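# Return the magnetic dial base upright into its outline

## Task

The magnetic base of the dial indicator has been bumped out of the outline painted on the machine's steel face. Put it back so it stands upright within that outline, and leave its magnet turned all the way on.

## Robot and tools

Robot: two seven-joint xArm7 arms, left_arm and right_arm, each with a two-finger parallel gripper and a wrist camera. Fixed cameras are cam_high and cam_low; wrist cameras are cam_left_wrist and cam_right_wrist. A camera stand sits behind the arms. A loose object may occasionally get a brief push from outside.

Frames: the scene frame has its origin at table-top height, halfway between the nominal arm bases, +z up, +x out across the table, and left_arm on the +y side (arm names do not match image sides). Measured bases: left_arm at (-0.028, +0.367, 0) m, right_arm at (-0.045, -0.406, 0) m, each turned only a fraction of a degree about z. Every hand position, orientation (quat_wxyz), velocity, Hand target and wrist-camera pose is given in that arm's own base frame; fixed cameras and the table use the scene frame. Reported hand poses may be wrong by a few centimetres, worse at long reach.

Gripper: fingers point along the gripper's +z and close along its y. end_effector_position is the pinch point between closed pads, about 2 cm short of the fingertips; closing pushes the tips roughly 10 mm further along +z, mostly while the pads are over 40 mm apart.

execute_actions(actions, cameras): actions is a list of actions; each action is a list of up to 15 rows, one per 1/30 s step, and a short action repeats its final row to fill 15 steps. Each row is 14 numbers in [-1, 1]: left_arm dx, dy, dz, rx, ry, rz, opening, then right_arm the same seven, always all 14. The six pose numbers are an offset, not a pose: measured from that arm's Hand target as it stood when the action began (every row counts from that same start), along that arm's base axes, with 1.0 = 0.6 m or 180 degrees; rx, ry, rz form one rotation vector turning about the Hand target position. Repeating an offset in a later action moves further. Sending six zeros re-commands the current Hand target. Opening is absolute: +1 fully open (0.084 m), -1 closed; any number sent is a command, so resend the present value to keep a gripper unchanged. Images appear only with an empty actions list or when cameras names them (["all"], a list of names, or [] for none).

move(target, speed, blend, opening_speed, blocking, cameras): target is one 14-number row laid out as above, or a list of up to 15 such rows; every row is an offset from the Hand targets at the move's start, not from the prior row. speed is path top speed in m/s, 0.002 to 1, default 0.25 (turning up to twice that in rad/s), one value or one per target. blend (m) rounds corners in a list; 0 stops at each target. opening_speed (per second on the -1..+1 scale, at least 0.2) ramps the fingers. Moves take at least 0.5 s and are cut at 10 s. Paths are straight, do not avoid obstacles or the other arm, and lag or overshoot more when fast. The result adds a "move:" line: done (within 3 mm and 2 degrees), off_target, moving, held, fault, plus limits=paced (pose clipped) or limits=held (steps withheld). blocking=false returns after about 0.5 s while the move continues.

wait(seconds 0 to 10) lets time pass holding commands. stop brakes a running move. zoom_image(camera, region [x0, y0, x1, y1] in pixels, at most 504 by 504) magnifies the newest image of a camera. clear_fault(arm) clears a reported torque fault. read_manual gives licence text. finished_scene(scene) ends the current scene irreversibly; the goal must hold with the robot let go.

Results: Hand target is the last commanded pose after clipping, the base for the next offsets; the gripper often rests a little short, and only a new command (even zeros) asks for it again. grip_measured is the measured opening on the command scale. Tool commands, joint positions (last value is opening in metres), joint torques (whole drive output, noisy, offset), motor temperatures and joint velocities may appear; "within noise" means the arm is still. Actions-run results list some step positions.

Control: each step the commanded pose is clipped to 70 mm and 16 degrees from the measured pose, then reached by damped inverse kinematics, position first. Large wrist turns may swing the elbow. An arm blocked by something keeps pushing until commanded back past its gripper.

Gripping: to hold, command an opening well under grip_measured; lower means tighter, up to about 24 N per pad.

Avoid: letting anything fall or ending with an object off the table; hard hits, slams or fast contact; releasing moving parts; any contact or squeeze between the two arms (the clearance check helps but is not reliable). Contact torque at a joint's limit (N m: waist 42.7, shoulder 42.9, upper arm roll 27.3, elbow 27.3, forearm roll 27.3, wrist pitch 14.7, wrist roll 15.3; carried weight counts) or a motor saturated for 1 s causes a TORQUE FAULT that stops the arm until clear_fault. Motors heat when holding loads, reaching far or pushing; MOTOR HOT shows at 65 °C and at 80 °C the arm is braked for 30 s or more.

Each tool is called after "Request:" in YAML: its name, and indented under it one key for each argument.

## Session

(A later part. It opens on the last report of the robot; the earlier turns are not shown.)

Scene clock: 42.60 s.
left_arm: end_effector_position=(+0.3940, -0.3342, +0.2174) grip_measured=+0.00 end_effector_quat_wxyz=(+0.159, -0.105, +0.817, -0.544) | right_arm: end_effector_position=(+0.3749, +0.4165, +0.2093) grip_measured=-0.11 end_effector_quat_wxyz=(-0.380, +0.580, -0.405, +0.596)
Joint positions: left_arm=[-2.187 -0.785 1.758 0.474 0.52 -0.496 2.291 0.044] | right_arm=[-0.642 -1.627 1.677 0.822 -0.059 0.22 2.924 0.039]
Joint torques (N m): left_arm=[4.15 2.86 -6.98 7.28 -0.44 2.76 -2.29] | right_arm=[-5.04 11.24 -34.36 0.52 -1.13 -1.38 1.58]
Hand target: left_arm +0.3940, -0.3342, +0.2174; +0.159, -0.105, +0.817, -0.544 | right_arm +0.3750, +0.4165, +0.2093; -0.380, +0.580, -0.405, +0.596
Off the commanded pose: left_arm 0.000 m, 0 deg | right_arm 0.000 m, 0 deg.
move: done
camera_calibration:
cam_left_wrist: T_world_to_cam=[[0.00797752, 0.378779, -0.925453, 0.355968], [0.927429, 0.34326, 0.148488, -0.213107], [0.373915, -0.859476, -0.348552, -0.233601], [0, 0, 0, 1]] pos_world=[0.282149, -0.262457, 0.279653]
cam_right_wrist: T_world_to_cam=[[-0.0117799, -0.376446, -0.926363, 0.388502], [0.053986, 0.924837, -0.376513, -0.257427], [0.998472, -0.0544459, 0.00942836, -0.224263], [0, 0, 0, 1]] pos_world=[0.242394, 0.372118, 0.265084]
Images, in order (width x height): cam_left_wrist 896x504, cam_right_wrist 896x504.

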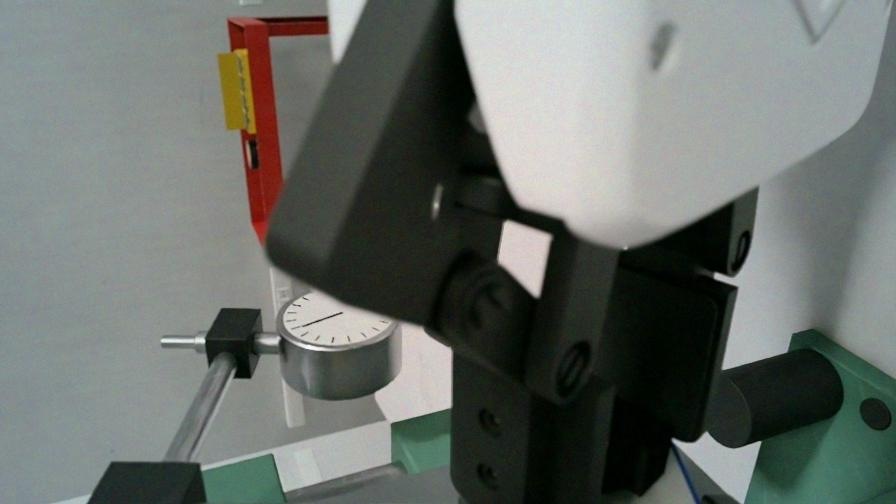

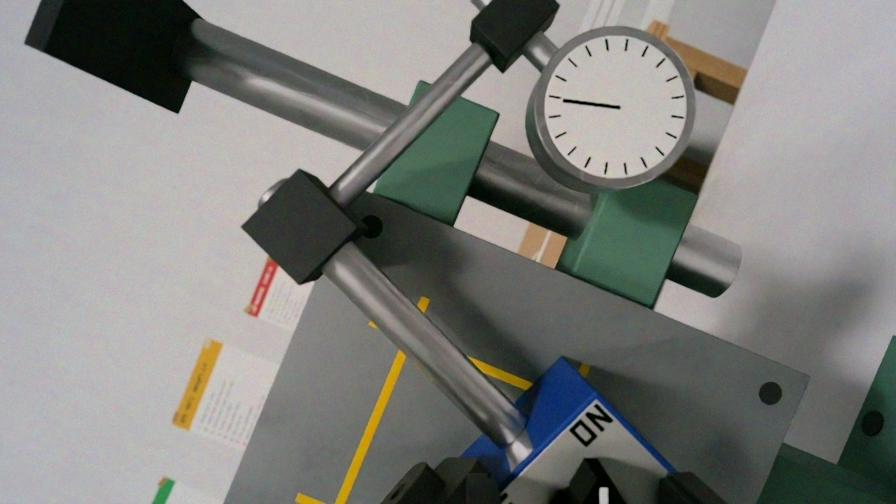

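Request:
move:
  target: [0,0,0,0,0,0,-0.6, 0,0,0,0,0,0,-1]
  speed: 0.1
  opening_speed: 0.8
  cameras: ["cam_right_wrist","cam_left_wrist"]

Request:
zoom_image:
  camera: "cam_right_wrist"
  region: [400, 300, 740, 504]

Scene clock: 44.23 s.
left_arm: end_effector_position=(+0.3940, -0.3342, +0.2174) grip_measured=+0.00 end_effector_quat_wxyz=(+0.159, -0.105, +0.817, -0.544) | right_arm: end_effector_position=(+0.3750, +0.4164, +0.2087) grip_measured=-0.53 end_effector_quat_wxyz=(-0.379, +0.581, -0.405, +0.596)
Joint positions: left_arm=[-2.187 -0.785 1.758 0.474 0.52 -0.496 2.291 0.044] | right_arm=[-0.643 -1.627 1.678 0.822 -0.059 0.22 2.924 0.021]
Joint torques (N m): left_arm=[4.13 3.09 -7.23 7.46 -0.57 2.52 -2.31] | right_arm=[-2.8 10.86 -64.81 4.82 2.09 -1.69 1.21]
Hand target: left_arm +0.3940, -0.3342, +0.2174; +0.159, -0.105, +0.817, -0.544 | right_arm +0.3750, +0.4165, +0.2093; -0.380, +0.580, -0.405, +0.596
Off the commanded pose: left_arm 0.000 m, 0 deg | right_arm 0.001 m, 0 deg.
move: done
camera_calibration:
cam_left_wrist: T_world_to_cam=[[0.00797752, 0.378779, -0.925453, 0.355968], [0.927429, 0.34326, 0.148488, -0.213107], [0.373915, -0.859476, -0.348552, -0.233601], [0, 0, 0, 1]] pos_world=[0.282149, -0.262457, 0.279653]
cam_right_wrist: T_world_to_cam=[[-0.0124537, -0.377328, -0.925996, 0.388397], [0.0539227, 0.924467, -0.37743, -0.257133], [0.998467, -0.0546325, 0.00883353, -0.224136], [0, 0, 0, 1]] pos_world=[0.242495, 0.372019, 0.264584]
Images, in order (width x height): cam_left_wrist 896x504, cam_right_wrist 896x504.

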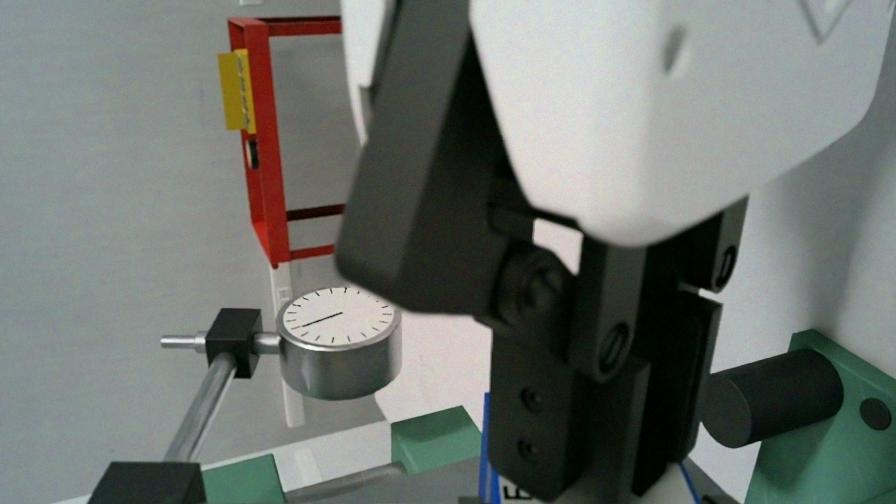

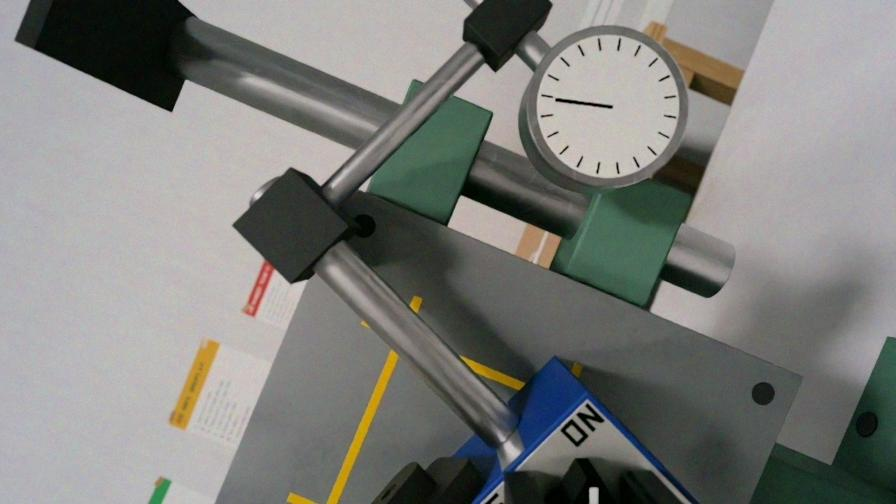

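Scaled by 1.482.

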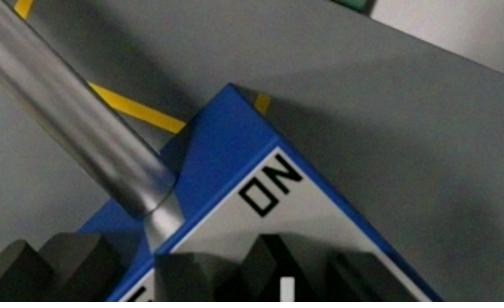

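Request:
move:
  target:
    - [0,0,0,0,0,0,-0.6, 0,0,0,0,0,0,-0.3]
    - [0,0,0,0,0,0,-0.6, -0.0083,-0.0005,-0.0018,0,0,0,-0.3]
    - [0,0,0,0,0,0,-0.6, -0.0083,-0.0005,-0.0018,0,0,0,-1]
  speed: 0.05
  opening_speed: 1.0
  cameras: ["cam_right_wrist","cam_left_wrist"]

Request:
zoom_image:
  camera: "cam_right_wrist"
  region: [400, 300, 740, 504]

Scene clock: 47.80 s.
left_arm: end_effector_position=(+0.3940, -0.3342, +0.2174) grip_measured=+0.00 end_effector_quat_wxyz=(+0.159, -0.105, +0.817, -0.544) | right_arm: end_effector_position=(+0.3700, +0.4161, +0.2079) grip_measured=-0.78 end_effector_quat_wxyz=(-0.380, +0.580, -0.405, +0.596)
Joint positions: left_arm=[-2.187 -0.785 1.758 0.474 0.52 -0.496 2.291 0.044] | right_arm=[-0.626 -1.626 1.681 0.816 -0.057 0.23 2.925 0.01]
Joint torques (N m): left_arm=[3.67 3.65 -8.04 7.79 -0.97 2.15 -2.29] | right_arm=[4.03 12.71 -60.73 2.09 2.41 -0.98 0.96]
Hand target: left_arm +0.3940, -0.3342, +0.2174; +0.159, -0.105, +0.817, -0.544 | right_arm +0.3700, +0.4162, +0.2082; -0.380, +0.580, -0.405, +0.596
Off the commanded pose: left_arm 0.000 m, 0 deg | right_arm 0.000 m, 0 deg.
move: done
camera_calibration:
cam_left_wrist: T_world_to_cam=[[0.00797752, 0.378779, -0.925453, 0.355968], [0.927429, 0.34326, 0.148488, -0.213107], [0.373915, -0.859476, -0.348552, -0.233601], [0, 0, 0, 1]] pos_world=[0.282149, -0.262457, 0.279653]
cam_right_wrist: T_world_to_cam=[[-0.0122217, -0.376717, -0.926248, 0.387265], [0.0542356, 0.924704, -0.376805, -0.257215], [0.998453, -0.0548408, 0.00913008, -0.21915], [0, 0, 0, 1]] pos_world=[0.237495, 0.371719, 0.263784]
Images, in order (width x height): cam_left_wrist 896x504, cam_right_wrist 896x504.

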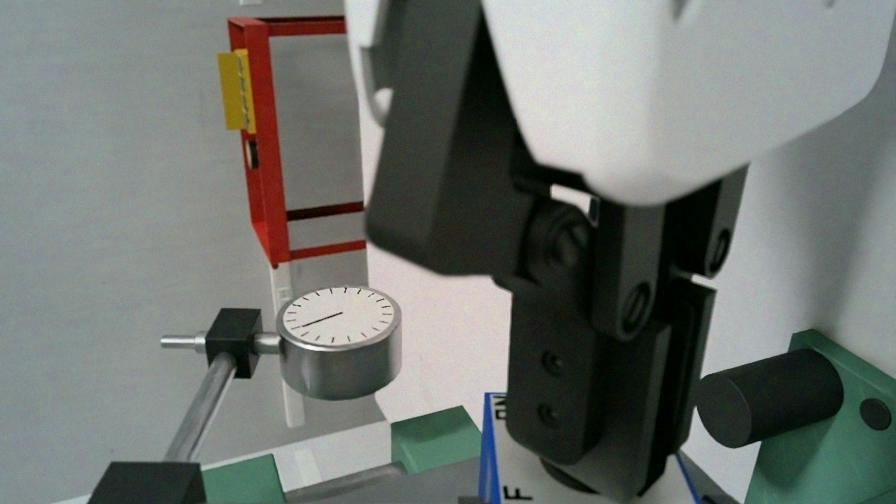

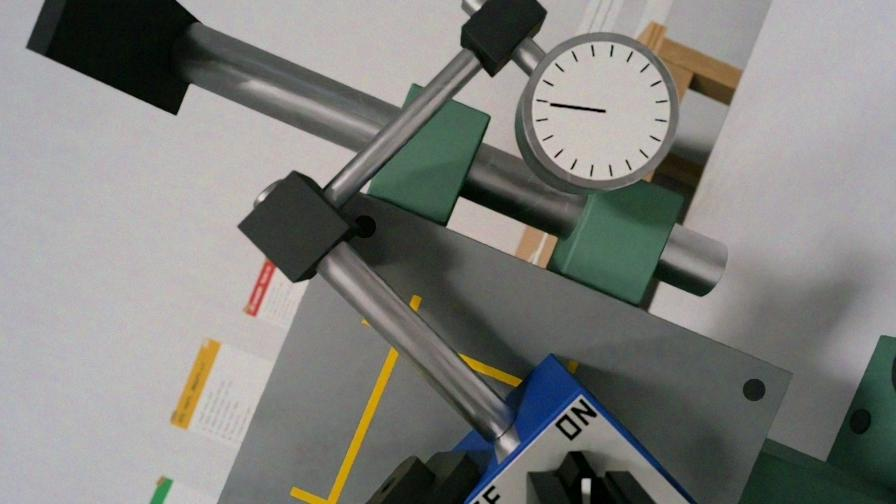

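Scaled by 1.482.

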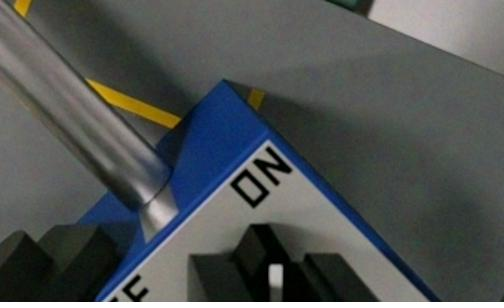

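Request:
move:
  target: [0,0,0,0,0,0,-0.6, 0,-0.0004,-0.001,0,0,0,-1]
  speed: 0.02

Scene clock: 48.93 s.
left_arm: end_effector_position=(+0.3940, -0.3342, +0.2174) grip_measured=+0.00 end_effector_quat_wxyz=(+0.159, -0.105, +0.817, -0.544) | right_arm: end_effector_position=(+0.3700, +0.4160, +0.2077) grip_measured=-0.78 end_effector_quat_wxyz=(-0.380, +0.580, -0.405, +0.596)
Joint positions: left_arm=[-2.187 -0.785 1.758 0.474 0.52 -0.496 2.291 0.044] | right_arm=[-0.626 -1.627 1.681 0.815 -0.057 0.229 2.926 0.01]
Joint torques (N m): left_arm=[3.74 3.8 -8.16 7.95 -0.94 1.97 -2.3] | right_arm=[5.48 9.27 -49.33 -1.69 3.42 -2.03 1.27]
Motor temperatures (°C): left_arm=[35 37 32 37 29 35 34] | right_arm=[39 31 33 31 31 35 37]
Hand target: left_arm +0.3940, -0.3342, +0.2174; +0.159, -0.105, +0.817, -0.544 | right_arm +0.3700, +0.4159, +0.2076; -0.380, +0.580, -0.405, +0.596
Off the commanded pose: left_arm 0.000 m, 0 deg | right_arm 0.000 m, 0 deg.
move: done

Request:
move:
  target: [0,0,0,0,0,0,-0.6, 0,-0.0004,-0.001,0,0,0,-1]
  speed: 0.02

Scene clock: 49.73 s.
left_arm: end_effector_position=(+0.3940, -0.3342, +0.2174) grip_measured=+0.00 end_effector_quat_wxyz=(+0.159, -0.105, +0.817, -0.544) | right_arm: end_effector_position=(+0.3700, +0.4157, +0.2071) grip_measured=-0.78 end_effector_quat_wxyz=(-0.380, +0.580, -0.405, +0.596)
Joint positions: left_arm=[-2.187 -0.785 1.758 0.474 0.52 -0.496 2.291 0.044] | right_arm=[-0.625 -1.628 1.682 0.815 -0.057 0.229 2.927 0.01]
Joint torques (N m): left_arm=[3.35 3.91 -8.38 7.85 -1.05 1.96 -2.32] | right_arm=[6.1 10.58 -36.26 -3.16 3.08 -0.87 1.37]
Hand target: left_arm +0.3940, -0.3342, +0.2174; +0.159, -0.105, +0.817, -0.544 | right_arm +0.3700, +0.4157, +0.2070; -0.380, +0.580, -0.405, +0.596
Off the commanded pose: left_arm 0.000 m, 0 deg | right_arm 0.000 m, 0 deg.
move: done

Request:
move:
  target: [0,0,0,0,0,0,-1, -0.0,0,0,-0.0833,0.0033,0,-1]
  speed: 0.15
  cameras: ["cam_right_wrist"]

Scene clock: 51.50 s.
left_arm: end_effector_position=(+0.3940, -0.3342, +0.2174) grip_measured=+0.00 end_effector_quat_wxyz=(+0.159, -0.105, +0.817, -0.544) | right_arm: end_effector_position=(+0.3700, +0.4157, +0.2070) grip_measured=-0.78 end_effector_quat_wxyz=(-0.299, +0.628, -0.326, +0.641)
Joint positions: left_arm=[-2.187 -0.785 1.758 0.474 0.52 -0.496 2.291 0.044] | right_arm=[-0.63 -1.592 1.676 0.818 -0.174 0.234 2.754 0.01]
Joint torques (N m): left_arm=[3.32 4.45 -8.6 8.08 -1.22 1.71 -2.34] | right_arm=[-3.97 17.72 -44.85 2.27 -1.38 2.42 -1.71]
Hand target: left_arm +0.3940, -0.3342, +0.2174; +0.159, -0.105, +0.817, -0.544 | right_arm +0.3700, +0.4157, +0.2070; -0.299, +0.628, -0.326, +0.641
Off the commanded pose: left_arm 0.000 m, 0 deg | right_arm 0.000 m, 0 deg.
move: done
camera_calibration:
cam_right_wrist: T_world_to_cam=[[-0.0207389, -0.603206, -0.797315, 0.456893], [0.0489299, 0.795919, -0.603423, -0.154851], [0.998587, -0.0515269, 0.0130083, -0.221364], [0, 0, 0, 1]] pos_world=[0.238103, 0.387443, 0.273727]
Images, in order (width x height): cam_right_wrist 896x504.

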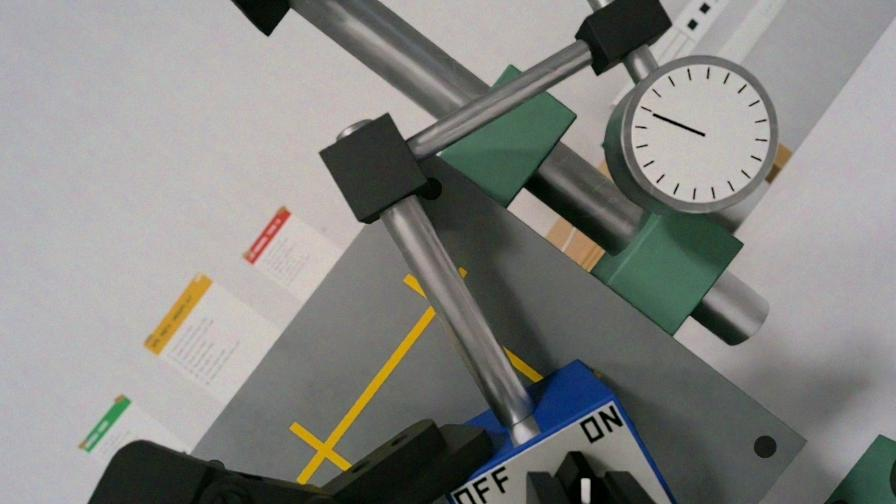

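Request:
move:
  target: [0,0,0,0,0,0,-1, 0,0,0,-0.1389,0.0056,0,-1]
  speed: 0.2

Scene clock: 53.23 s.
left_arm: end_effector_position=(+0.3940, -0.3342, +0.2174) grip_measured=+0.00 end_effector_quat_wxyz=(+0.159, -0.105, +0.817, -0.544) | right_arm: end_effector_position=(+0.3700, +0.4157, +0.2070) grip_measured=-0.78 end_effector_quat_wxyz=(-0.153, +0.683, -0.182, +0.690)
Joint positions: left_arm=[-2.187 -0.785 1.758 0.474 0.52 -0.496 2.291 0.044] | right_arm=[-0.639 -1.528 1.668 0.828 -0.368 0.252 2.463 0.01]
Joint torques (N m): left_arm=[3.37 4.57 -8.65 8.22 -1.46 1.53 -2.33] | right_arm=[-4.71 17.56 -51.08 6.64 -1.43 1.69 -1.79]
Hand target: left_arm +0.3940, -0.3342, +0.2174; +0.159, -0.105, +0.817, -0.544 | right_arm +0.3700, +0.4157, +0.2070; -0.153, +0.683, -0.182, +0.690
Off the commanded pose: left_arm 0.000 m, 0 deg | right_arm 0.000 m, 0 deg.
move: done

Request:
move:
  target: [0,0,0,0,0,0,-1, 0,-0.0008,-0.0006,-0.1389,0.0056,0,-1]
  speed: 0.2
  cameras: ["cam_right_wrist"]

Scene clock: 55.17 s.
left_arm: end_effector_position=(+0.3940, -0.3342, +0.2174) grip_measured=+0.00 end_effector_quat_wxyz=(+0.159, -0.105, +0.817, -0.544) | right_arm: end_effector_position=(+0.3700, +0.4152, +0.2067) grip_measured=-0.78 end_effector_quat_wxyz=(+0.000, +0.706, -0.029, +0.707)
Joint positions: left_arm=[-2.187 -0.785 1.758 0.474 0.52 -0.496 2.291 0.044] | right_arm=[-0.648 -1.459 1.667 0.841 -0.554 0.282 2.165 0.01]
Joint torques (N m): left_arm=[3.12 4.84 -8.66 8.44 -1.7 1.32 -2.26] | right_arm=[-4.58 17.79 -39.85 7.57 -1.6 2.82 -1.62]
Hand target: left_arm +0.3940, -0.3342, +0.2174; +0.159, -0.105, +0.817, -0.544 | right_arm +0.3700, +0.4152, +0.2067; +0.000, +0.706, -0.029, +0.707
Off the commanded pose: left_arm 0.000 m, 0 deg | right_arm 0.000 m, 0 deg.
move: done
camera_calibration:
cam_right_wrist: T_world_to_cam=[[-0.0367184, -0.998106, -0.0493488, 0.471626], [0.0188203, 0.0486827, -0.998637, 0.248463], [0.999148, -0.0375971, 0.0169971, -0.228177], [0, 0, 0, 1]] pos_world=[0.240624, 0.450058, 0.275277]
Images, in order (width x height): cam_right_wrist 896x504.

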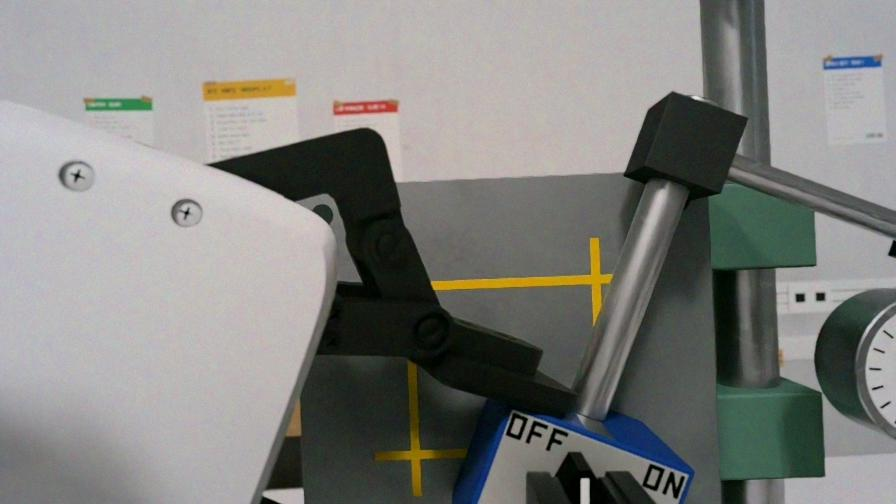

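Request:
move:
  target: [0,0,0,0,0,0,-1, 0,0,0,-0.1389,0.0056,0,-1]
  speed: 0.2
  cameras: ["cam_right_wrist","cam_left_wrist"]

Request:
zoom_image:
  camera: "cam_right_wrist"
  region: [400, 304, 740, 504]

Scene clock: 57.03 s.
left_arm: end_effector_position=(+0.3940, -0.3342, +0.2174) grip_measured=+0.00 end_effector_quat_wxyz=(+0.159, -0.105, +0.817, -0.544) | right_arm: end_effector_position=(+0.3700, +0.4152, +0.2067) grip_measured=-0.78 end_effector_quat_wxyz=(+0.153, +0.696, +0.124, +0.691)
Joint positions: left_arm=[-2.187 -0.785 1.758 0.474 0.52 -0.496 2.291 0.044] | right_arm=[-0.661 -1.382 1.675 0.86 -0.728 0.327 1.852 0.01]
Joint torques (N m): left_arm=[2.15 4.98 -8.63 8.54 -1.87 1.15 -2.38] | right_arm=[-4.88 18.05 -40.26 11.48 -2.22 2.44 -1.79]
Hand target: left_arm +0.3940, -0.3342, +0.2174; +0.159, -0.105, +0.817, -0.544 | right_arm +0.3700, +0.4152, +0.2067; +0.153, +0.696, +0.124, +0.691
Off the commanded pose: left_arm 0.000 m, 0 deg | right_arm 0.000 m, 0 deg.
move: done
camera_calibration:
cam_left_wrist: T_world_to_cam=[[0.00797752, 0.378779, -0.925453, 0.355968], [0.927429, 0.34326, 0.148488, -0.213107], [0.373915, -0.859476, -0.348552, -0.233601], [0, 0, 0, 1]] pos_world=[0.282149, -0.262457, 0.279653]
cam_right_wrist: T_world_to_cam=[[-0.0338163, -0.925298, 0.377731, 0.35208], [0.00168215, -0.377999, -0.925804, 0.41691], [0.999427, -0.0306719, 0.014339, -0.230653], [0, 0, 0, 1]] pos_world=[0.241726, 0.476296, 0.256293]
Images, in order (width x height): cam_left_wrist 896x504, cam_right_wrist 896x504.

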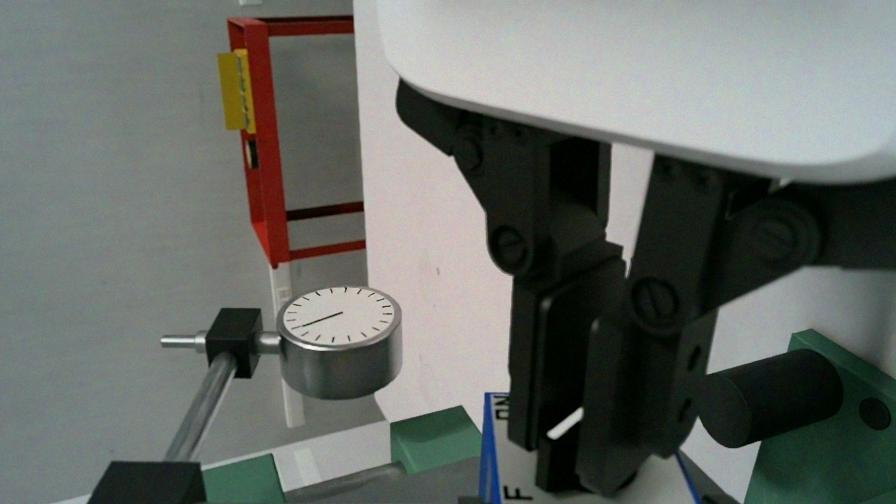

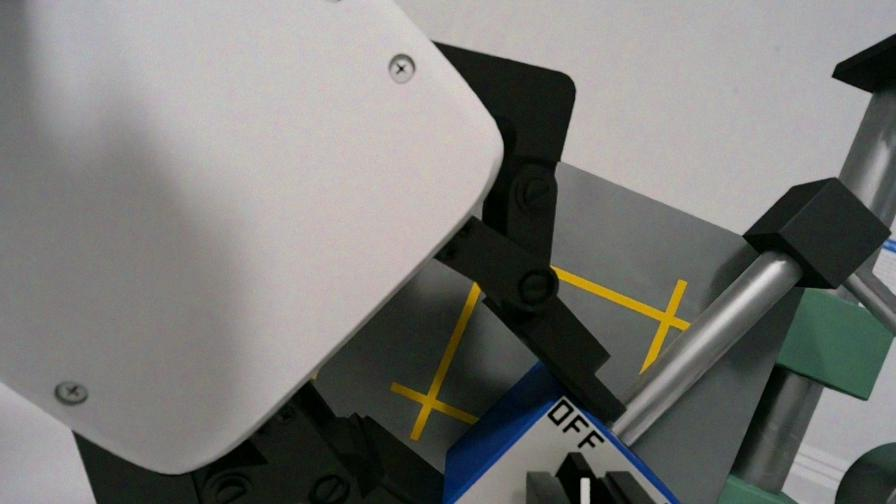

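Scaled by 1.482.

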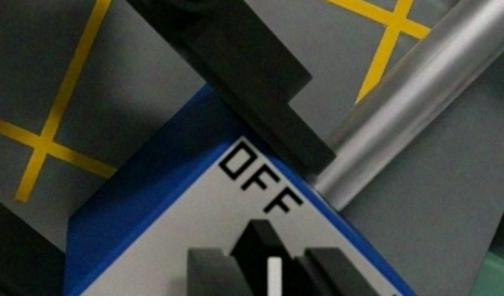

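Request:
move:
  target:
    - [0,0,0,0,0,0,-1, 0,0,0,0,0,0,-0.3]
    - [0,0,0,0,0,0,-1, -0.0833,0.0033,0,0,0,0,-0.3]
    - [-0.005,0.0003,0,0,0,0,-1, -0.209,-0.045,-0.0812,0.125,-0.005,0,-0.3]
  speed: [0.1,0.15,0.2]
  blend: [0,0.02,0]
  cameras: ["cam_right_wrist","cam_left_wrist"]

Request:
zoom_image:
  camera: "cam_right_wrist"
  region: [330, 130, 570, 370]

Scene clock: 59.90 s.
left_arm: end_effector_position=(+0.3910, -0.3340, +0.2174) grip_measured=-0.01 end_effector_quat_wxyz=(+0.159, -0.105, +0.817, -0.544) | right_arm: end_effector_position=(+0.2446, +0.3882, +0.1579) grip_measured=-0.32 end_effector_quat_wxyz=(+0.016, +0.707, -0.014, +0.707)
Joint positions: left_arm=[-2.183 -0.779 1.753 0.464 0.517 -0.503 2.29 0.044] | right_arm=[-0.265 -1.369 1.826 0.703 -0.463 0.582 2.175 0.03]
Joint torques (N m): left_arm=[5.06 11.21 -18.32 10.39 -0.67 -8.3 -2.33] | right_arm=[5.02 9.67 -22.63 -1.35 2.42 3.36 1.6]
Hand target: left_arm +0.3910, -0.3340, +0.2174; +0.159, -0.105, +0.817, -0.544 | right_arm +0.2446, +0.3882, +0.1579; +0.016, +0.707, -0.014, +0.707
Off the commanded pose: left_arm 0.000 m, 0 deg | right_arm 0.000 m, 0 deg.
move: done
camera_calibration:
cam_left_wrist: T_world_to_cam=[[0.00797752, 0.378779, -0.925453, 0.355916], [0.927429, 0.34326, 0.148488, -0.210394], [0.373915, -0.859476, -0.348552, -0.232308], [0, 0, 0, 1]] pos_world=[0.279149, -0.262257, 0.279653]
cam_right_wrist: T_world_to_cam=[[-0.0367638, -0.999309, -0.00551029, 0.431259], [0.0169437, 0.0048899, -0.999844, 0.221065], [0.99918, -0.0368514, 0.0167522, -0.1034], [0, 0, 0, 1]] pos_world=[0.115425, 0.426069, 0.22514]
Images, in order (width x height): cam_left_wrist 896x504, cam_right_wrist 896x504.

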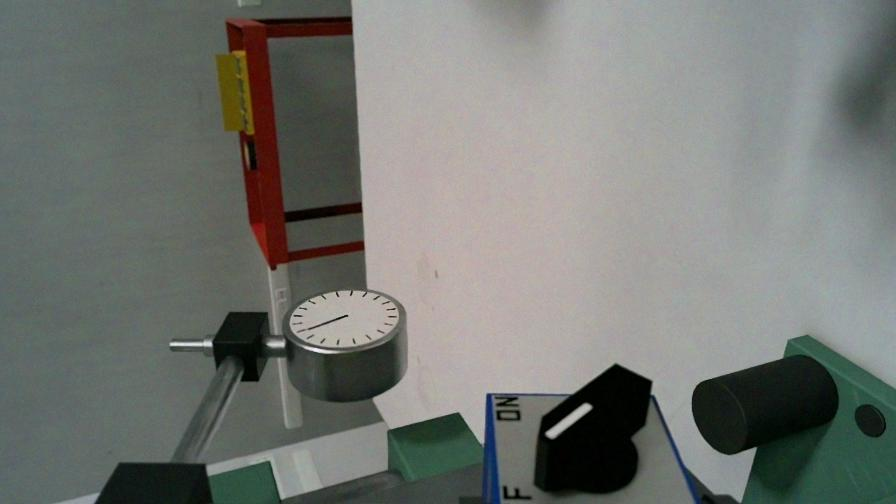

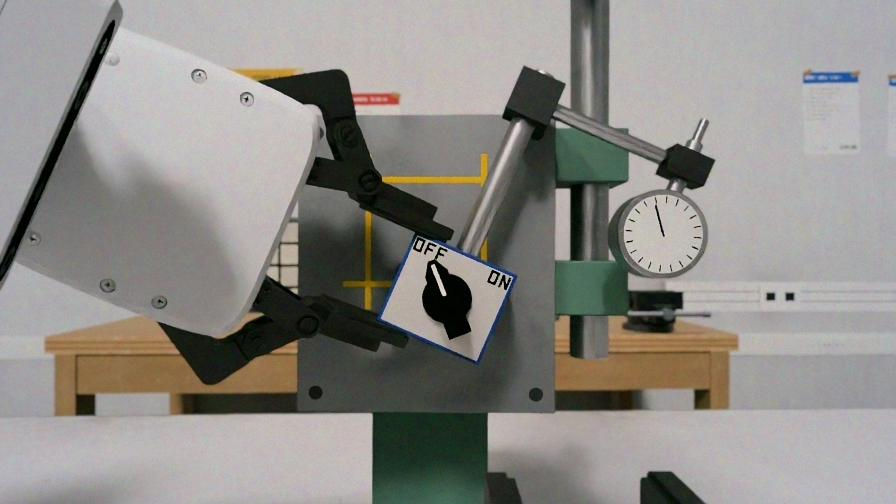

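Scaled by 2.100.

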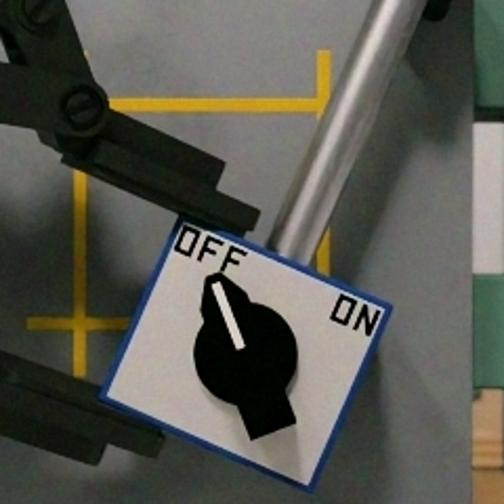

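Request:
move:
  target: [0.0010,0.0228,0.0337,-0.1278,0.0064,0,-1, 0,0,0,0,0,0,-0.3]
  speed: 0.12
  cameras: ["cam_right_wrist","cam_left_wrist"]

Request:
zoom_image:
  camera: "cam_right_wrist"
  region: [350, 130, 550, 330]

Scene clock: 65.10 s.
left_arm: end_effector_position=(+0.3916, -0.3203, +0.2376) grip_measured=-0.01 end_effector_quat_wxyz=(+0.126, -0.140, +0.694, -0.695) | right_arm: end_effector_position=(+0.2446, +0.3882, +0.1579) grip_measured=-0.32 end_effector_quat_wxyz=(+0.016, +0.707, -0.014, +0.707)
Joint positions: left_arm=[-2.17 -1.28 1.907 0.483 0.815 -0.621 2.365 0.044] | right_arm=[-0.264 -1.369 1.826 0.703 -0.463 0.582 2.175 0.03]
Joint torques (N m): left_arm=[5.07 3.71 -18.07 2.87 6 -2.13 -1.83] | right_arm=[4.92 9.53 -22.63 -1.29 2.42 3.31 1.56]
Hand target: left_arm +0.3916, -0.3203, +0.2376; +0.126, -0.140, +0.694, -0.695 | right_arm +0.2446, +0.3882, +0.1579; +0.016, +0.707, -0.014, +0.707
Off the commanded pose: left_arm 0.000 m, 0 deg | right_arm 0.000 m, 0 deg.
move: done
camera_calibration:
cam_left_wrist: T_world_to_cam=[[-0.0113679, -0.0128895, -0.999852, 0.26921], [0.928755, 0.370376, -0.0153342, -0.171554], [0.370519, -0.928792, 0.00776083, -0.319268], [0, 0, 0, 1]] pos_world=[0.280687, -0.229524, 0.269018]
cam_right_wrist: T_world_to_cam=[[-0.0367631, -0.999308, -0.00561016, 0.431277], [0.0169484, 0.00498966, -0.999844, 0.221024], [0.99918, -0.0368524, 0.0167532, -0.1033], [0, 0, 0, 1]] pos_world=[0.115325, 0.426069, 0.22514]
Images, in order (width x height): cam_left_wrist 896x504, cam_right_wrist 896x504.

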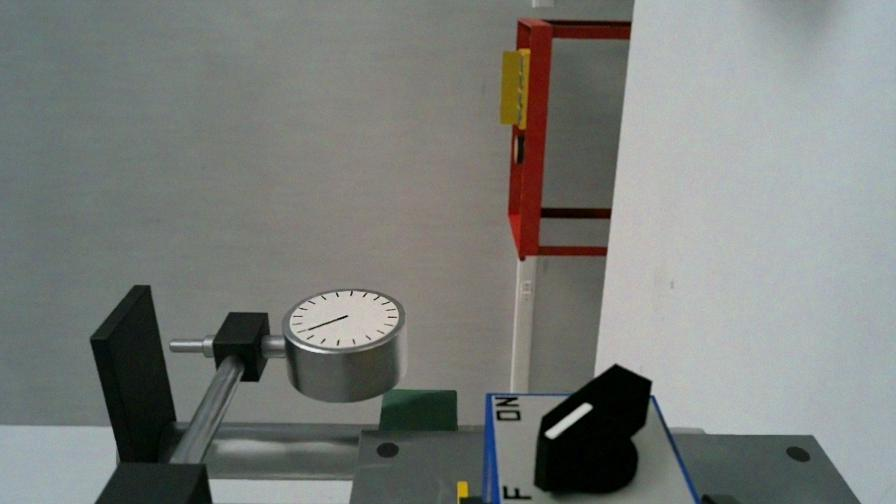

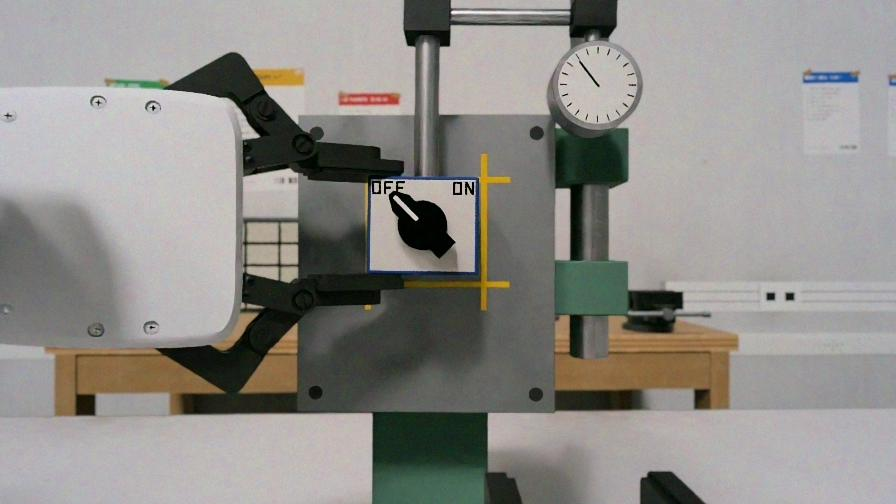

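Scaled by 2.520.

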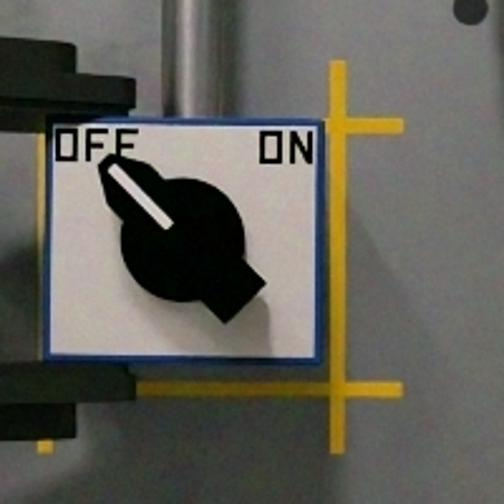

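Request:
move:
  target: [0.0053,0.0007,-0.0013,-0.003,0,0,-1, 0,0,0,0,0,0,-0.3]
  speed: 0.03
  cameras: ["cam_right_wrist"]

Request:
zoom_image:
  camera: "cam_right_wrist"
  region: [350, 130, 550, 330]

Scene clock: 66.50 s.
left_arm: end_effector_position=(+0.3947, -0.3200, +0.2368) grip_measured=+0.00 end_effector_quat_wxyz=(+0.125, -0.141, +0.690, -0.699) | right_arm: end_effector_position=(+0.2446, +0.3882, +0.1579) grip_measured=-0.32 end_effector_quat_wxyz=(+0.016, +0.707, -0.014, +0.707)
Joint positions: left_arm=[-2.17 -1.302 1.913 0.496 0.832 -0.612 2.364 0.044] | right_arm=[-0.264 -1.369 1.826 0.703 -0.463 0.582 2.175 0.03]
Joint torques (N m): left_arm=[4.78 4.05 -18.22 5.73 5.38 -2.78 -2.31] | right_arm=[4.65 9.4 -22.69 -1.25 2.5 3.36 1.61]
Hand target: left_arm +0.3948, -0.3199, +0.2368; +0.125, -0.141, +0.690, -0.699 | right_arm +0.2446, +0.3882, +0.1579; +0.016, +0.707, -0.014, +0.707
Off the commanded pose: left_arm 0.000 m, 0 deg | right_arm 0.000 m, 0 deg.
move: done
camera_calibration:
cam_right_wrist: T_world_to_cam=[[-0.0367631, -0.999308, -0.00561016, 0.431277], [0.0169484, 0.00498966, -0.999844, 0.221024], [0.99918, -0.0368524, 0.0167532, -0.1033], [0, 0, 0, 1]] pos_world=[0.115325, 0.426069, 0.22514]
Images, in order (width x height): cam_right_wrist 896x504.

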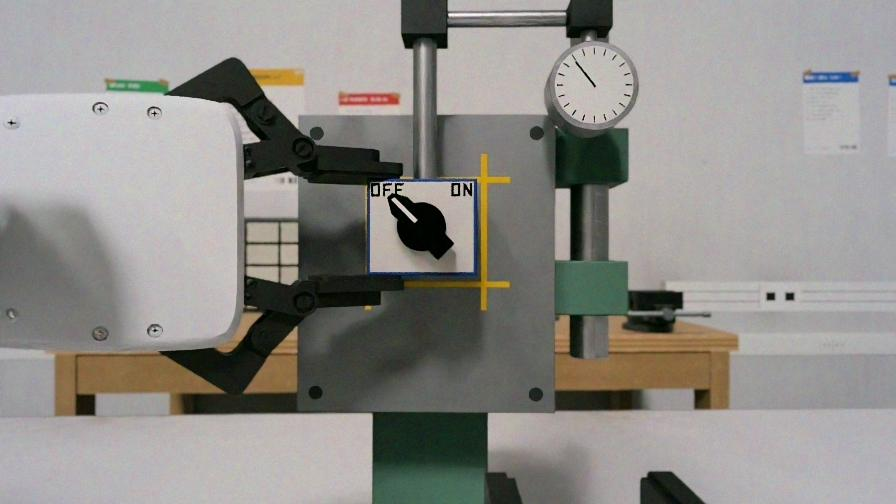

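Scaled by 2.520.

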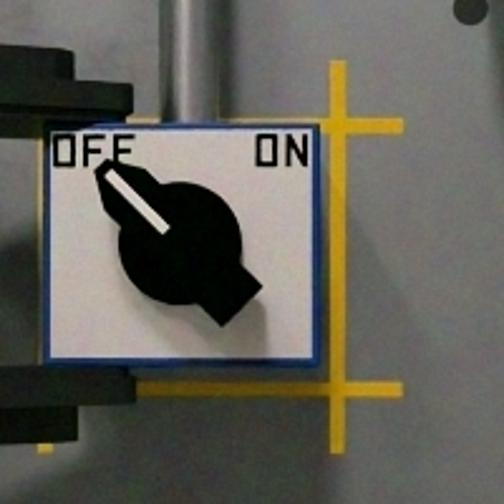

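Request:
move:
  target:
    - [0,0,0,0,0,0,-1, 0.1423,0.0662,0.1333,-0.2442,0.0098,0,-0.3]
    - [0,0,0,0,0,0,-1, 0.2098,0.0635,0.1333,-0.2442,0.0098,0,-0.3]
  speed: [0.25,0.08]
  blend: [0.005,0]
  cameras: ["cam_right_wrist","cam_left_wrist"]

Request:
zoom_image:
  camera: "cam_right_wrist"
  region: [400, 304, 740, 504]

Scene clock: 70.20 s.
left_arm: end_effector_position=(+0.3948, -0.3199, +0.2368) grip_measured=+0.00 end_effector_quat_wxyz=(+0.125, -0.141, +0.690, -0.699) | right_arm: end_effector_position=(+0.3704, +0.4263, +0.2379) grip_measured=-0.32 end_effector_quat_wxyz=(+0.279, +0.660, +0.252, +0.650)
Joint positions: left_arm=[-2.17 -1.302 1.913 0.496 0.832 -0.612 2.364 0.044] | right_arm=[-0.671 -1.25 1.644 0.906 -0.87 0.401 1.497 0.03]
Joint torques (N m): left_arm=[6.16 4.03 -18.79 6.46 5.23 -4.85 -2.02] | right_arm=[-4.46 11.7 -33.25 5.88 -1.61 0 1.66]
Hand target: left_arm +0.3948, -0.3199, +0.2368; +0.125, -0.141, +0.690, -0.699 | right_arm +0.3705, +0.4263, +0.2379; +0.279, +0.660, +0.252, +0.650
Off the commanded pose: left_arm 0.000 m, 0 deg | right_arm 0.000 m, 0 deg.
move: done
camera_calibration:
cam_left_wrist: T_world_to_cam=[[-0.0116395, -0.0224676, -0.99968, 0.265551], [0.928794, 0.370102, -0.0191321, -0.173803], [0.370413, -0.928719, 0.01656, -0.321986], [0, 0, 0, 1]] pos_world=[0.283786, -0.228743, 0.267473]
cam_right_wrist: T_world_to_cam=[[-0.0256574, -0.722858, 0.69052, 0.186877], [-0.0109514, -0.690503, -0.723247, 0.539711], [0.999611, -0.0261189, 0.0098002, -0.232107], [0, 0, 0, 1]] pos_world=[0.242722, 0.501695, 0.263577]
Images, in order (width x height): cam_left_wrist 896x504, cam_right_wrist 896x504.

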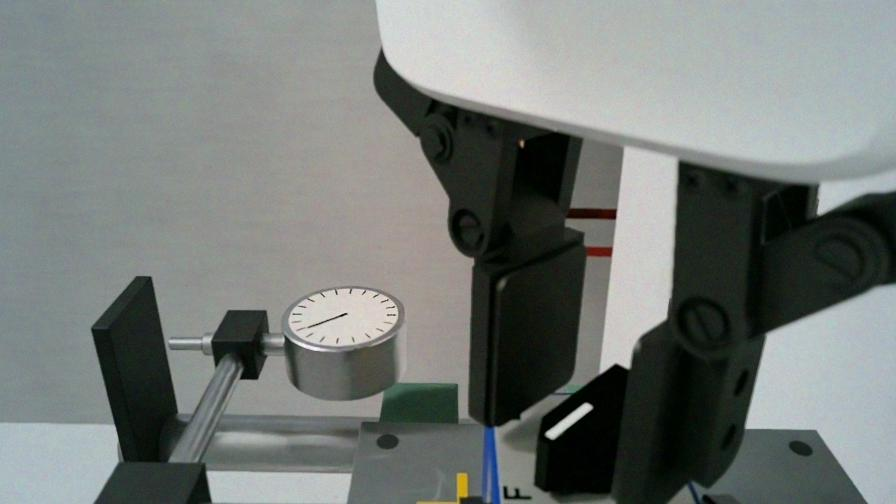

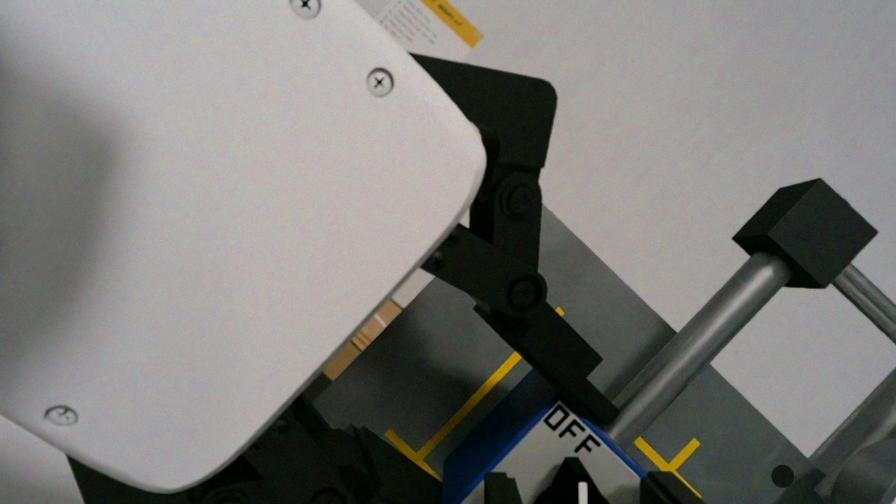

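Scaled by 1.482.

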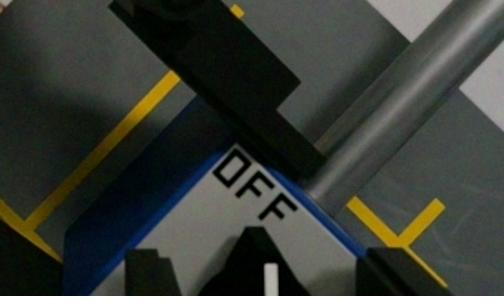

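Request:
move:
  target: [0,0,0,0,0,0,-1, 0,0.0007,-0.0007,0,0,0,-1]
  speed: 0.03
  opening_speed: 1.0
  cameras: ["cam_right_wrist"]

Scene clock: 71.37 s.
left_arm: end_effector_position=(+0.3948, -0.3199, +0.2368) grip_measured=+0.00 end_effector_quat_wxyz=(+0.126, -0.141, +0.690, -0.699) | right_arm: end_effector_position=(+0.3705, +0.4267, +0.2375) grip_measured=-0.78 end_effector_quat_wxyz=(+0.279, +0.660, +0.252, +0.650)
Joint positions: left_arm=[-2.17 -1.302 1.913 0.496 0.832 -0.612 2.364 0.044] | right_arm=[-0.672 -1.251 1.645 0.907 -0.869 0.402 1.497 0.01]
Joint torques (N m): left_arm=[4.11 4.25 -19.99 4.96 4.7 -5.35 -1.81] | right_arm=[-5.33 13.32 -22.5 7.24 2.8 0.9 1.83]
Hand target: left_arm +0.3948, -0.3199, +0.2368; +0.125, -0.141, +0.690, -0.699 | right_arm +0.3705, +0.4267, +0.2375; +0.279, +0.660, +0.252, +0.650
Off the commanded pose: left_arm 0.000 m, 0 deg | right_arm 0.000 m, 0 deg.
move: done
camera_calibration:
cam_right_wrist: T_world_to_cam=[[-0.0257972, -0.722806, 0.69057, 0.187437], [-0.0109507, -0.690554, -0.723198, 0.539711], [0.999607, -0.0262187, 0.00989917, -0.232067], [0, 0, 0, 1]] pos_world=[0.242722, 0.502095, 0.263177]
Images, in order (width x height): cam_right_wrist 896x504.

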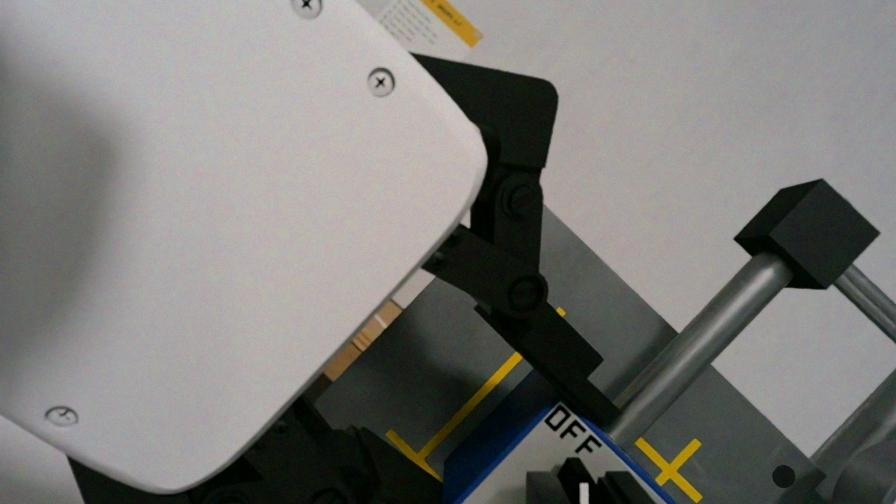

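Request:
move:
  target: [0,0,0,0,0,0,-1, 0,0,0,0.2222,-0.0089,0,-1]
  speed: 0.2

Scene clock: 73.77 s.
left_arm: end_effector_position=(+0.3948, -0.3199, +0.2368) grip_measured=+0.00 end_effector_quat_wxyz=(+0.125, -0.141, +0.690, -0.699) | right_arm: end_effector_position=(+0.3705, +0.4267, +0.2375) grip_measured=-0.78 end_effector_quat_wxyz=(+0.040, +0.707, +0.011, +0.706)
Joint positions: left_arm=[-2.17 -1.302 1.913 0.496 0.832 -0.612 2.364 0.044] | right_arm=[-0.657 -1.382 1.618 0.878 -0.62 0.317 2.024 0.01]
Joint torques (N m): left_arm=[-4.38 4.72 -24.37 -1.3 2.92 -6.42 -1.61] | right_arm=[6.17 12.01 -33.07 3.05 3.07 -2.76 2.06]
Hand target: left_arm +0.3948, -0.3199, +0.2368; +0.125, -0.141, +0.690, -0.699 | right_arm +0.3705, +0.4267, +0.2375; +0.040, +0.707, +0.011, +0.706
Off the commanded pose: left_arm 0.000 m, 0 deg | right_arm 0.000 m, 0 deg.
move: done

Request:
move:
  target: [0,0,0,0,0,0,-1, 0,0,0,0.1389,-0.0056,0,-1]
  speed: 0.2

Scene clock: 75.47 s.
left_arm: end_effector_position=(+0.3948, -0.3199, +0.2368) grip_measured=+0.00 end_effector_quat_wxyz=(+0.125, -0.141, +0.690, -0.699) | right_arm: end_effector_position=(+0.3705, +0.4267, +0.2375) grip_measured=-0.78 end_effector_quat_wxyz=(-0.114, +0.692, -0.143, +0.698)
Joint positions: left_arm=[-2.17 -1.302 1.913 0.496 0.832 -0.612 2.364 0.044] | right_arm=[-0.65 -1.456 1.613 0.862 -0.44 0.28 2.33 0.01]
Joint torques (N m): left_arm=[-4.45 5.01 -24.56 -1.53 1.74 -7.25 -1.48] | right_arm=[4.63 12.11 -33.36 3.78 3.28 -5.09 1.78]
Hand target: left_arm +0.3948, -0.3199, +0.2368; +0.125, -0.141, +0.690, -0.699 | right_arm +0.3705, +0.4267, +0.2375; -0.114, +0.692, -0.143, +0.698
Off the commanded pose: left_arm 0.000 m, 0 deg | right_arm 0.000 m, 0 deg.
move: done

Continue the remaining ~26°.

Request:
move:
  target: [0,0,0,0,0,0,-1, 0,0,0,0.1444,-0.0058,0,-1]
  speed: 0.2
  cameras: ["cam_right_wrist","cam_left_wrist"]

Request:
zoom_image:
  camera: "cam_right_wrist"
  region: [400, 304, 740, 504]

Scene clock: 77.27 s.
left_arm: end_effector_position=(+0.3948, -0.3199, +0.2368) grip_measured=+0.00 end_effector_quat_wxyz=(+0.125, -0.141, +0.690, -0.699) | right_arm: end_effector_position=(+0.3705, +0.4267, +0.2375) grip_measured=-0.78 end_effector_quat_wxyz=(-0.268, +0.643, -0.295, +0.654)
Joint positions: left_arm=[-2.17 -1.302 1.913 0.496 0.832 -0.612 2.364 0.044] | right_arm=[-0.644 -1.527 1.616 0.849 -0.243 0.255 2.638 0.01]
Joint torques (N m): left_arm=[-4.54 5.51 -24.47 -1.41 1.61 -7.62 -1.29] | right_arm=[4.33 12.31 -30.27 4.59 3.69 -6.55 2.62]
Hand target: left_arm +0.3948, -0.3199, +0.2368; +0.125, -0.141, +0.690, -0.699 | right_arm +0.3705, +0.4267, +0.2375; -0.268, +0.643, -0.295, +0.654
Off the commanded pose: left_arm 0.000 m, 0 deg | right_arm 0.000 m, 0 deg.
move: done
camera_calibration:
cam_left_wrist: T_world_to_cam=[[-0.0116395, -0.0224676, -0.99968, 0.265551], [0.928794, 0.370102, -0.0191321, -0.173803], [0.370413, -0.928719, 0.01656, -0.321986], [0, 0, 0, 1]] pos_world=[0.283786, -0.228743, 0.267473]
cam_right_wrist: T_world_to_cam=[[-0.0237499, -0.676663, -0.73591, 0.505799], [0.0463093, 0.734583, -0.676937, -0.100631], [0.998645, -0.0501567, 0.0138896, -0.222435], [0, 0, 0, 1]] pos_world=[0.238806, 0.405021, 0.307191]
Images, in order (width x height): cam_left_wrist 896x504, cam_right_wrist 896x504.

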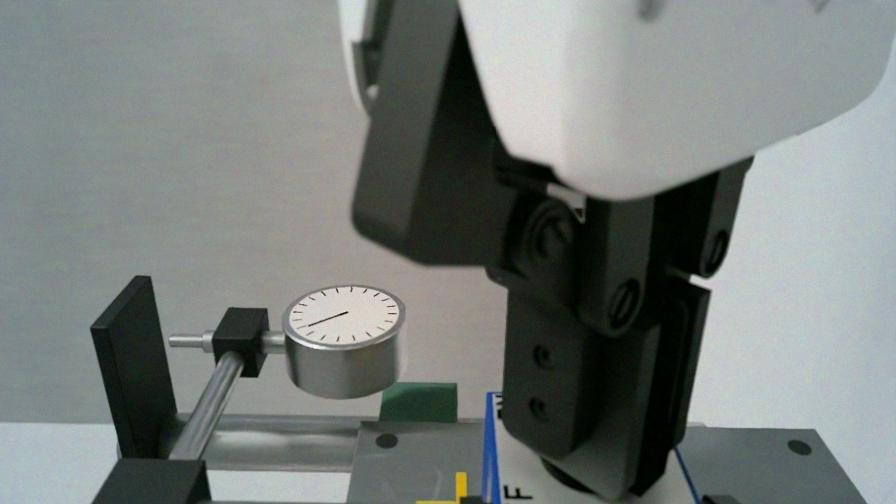

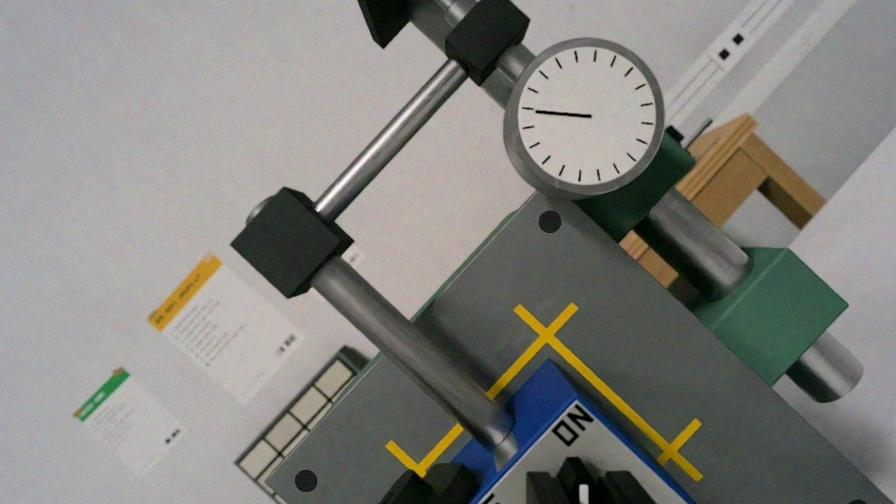

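Scaled by 1.482.

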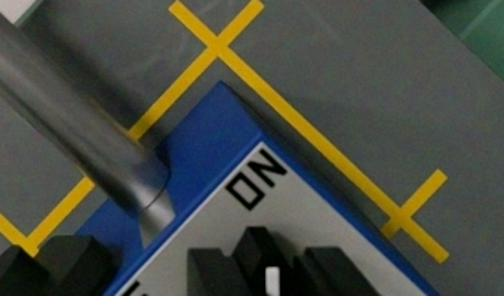

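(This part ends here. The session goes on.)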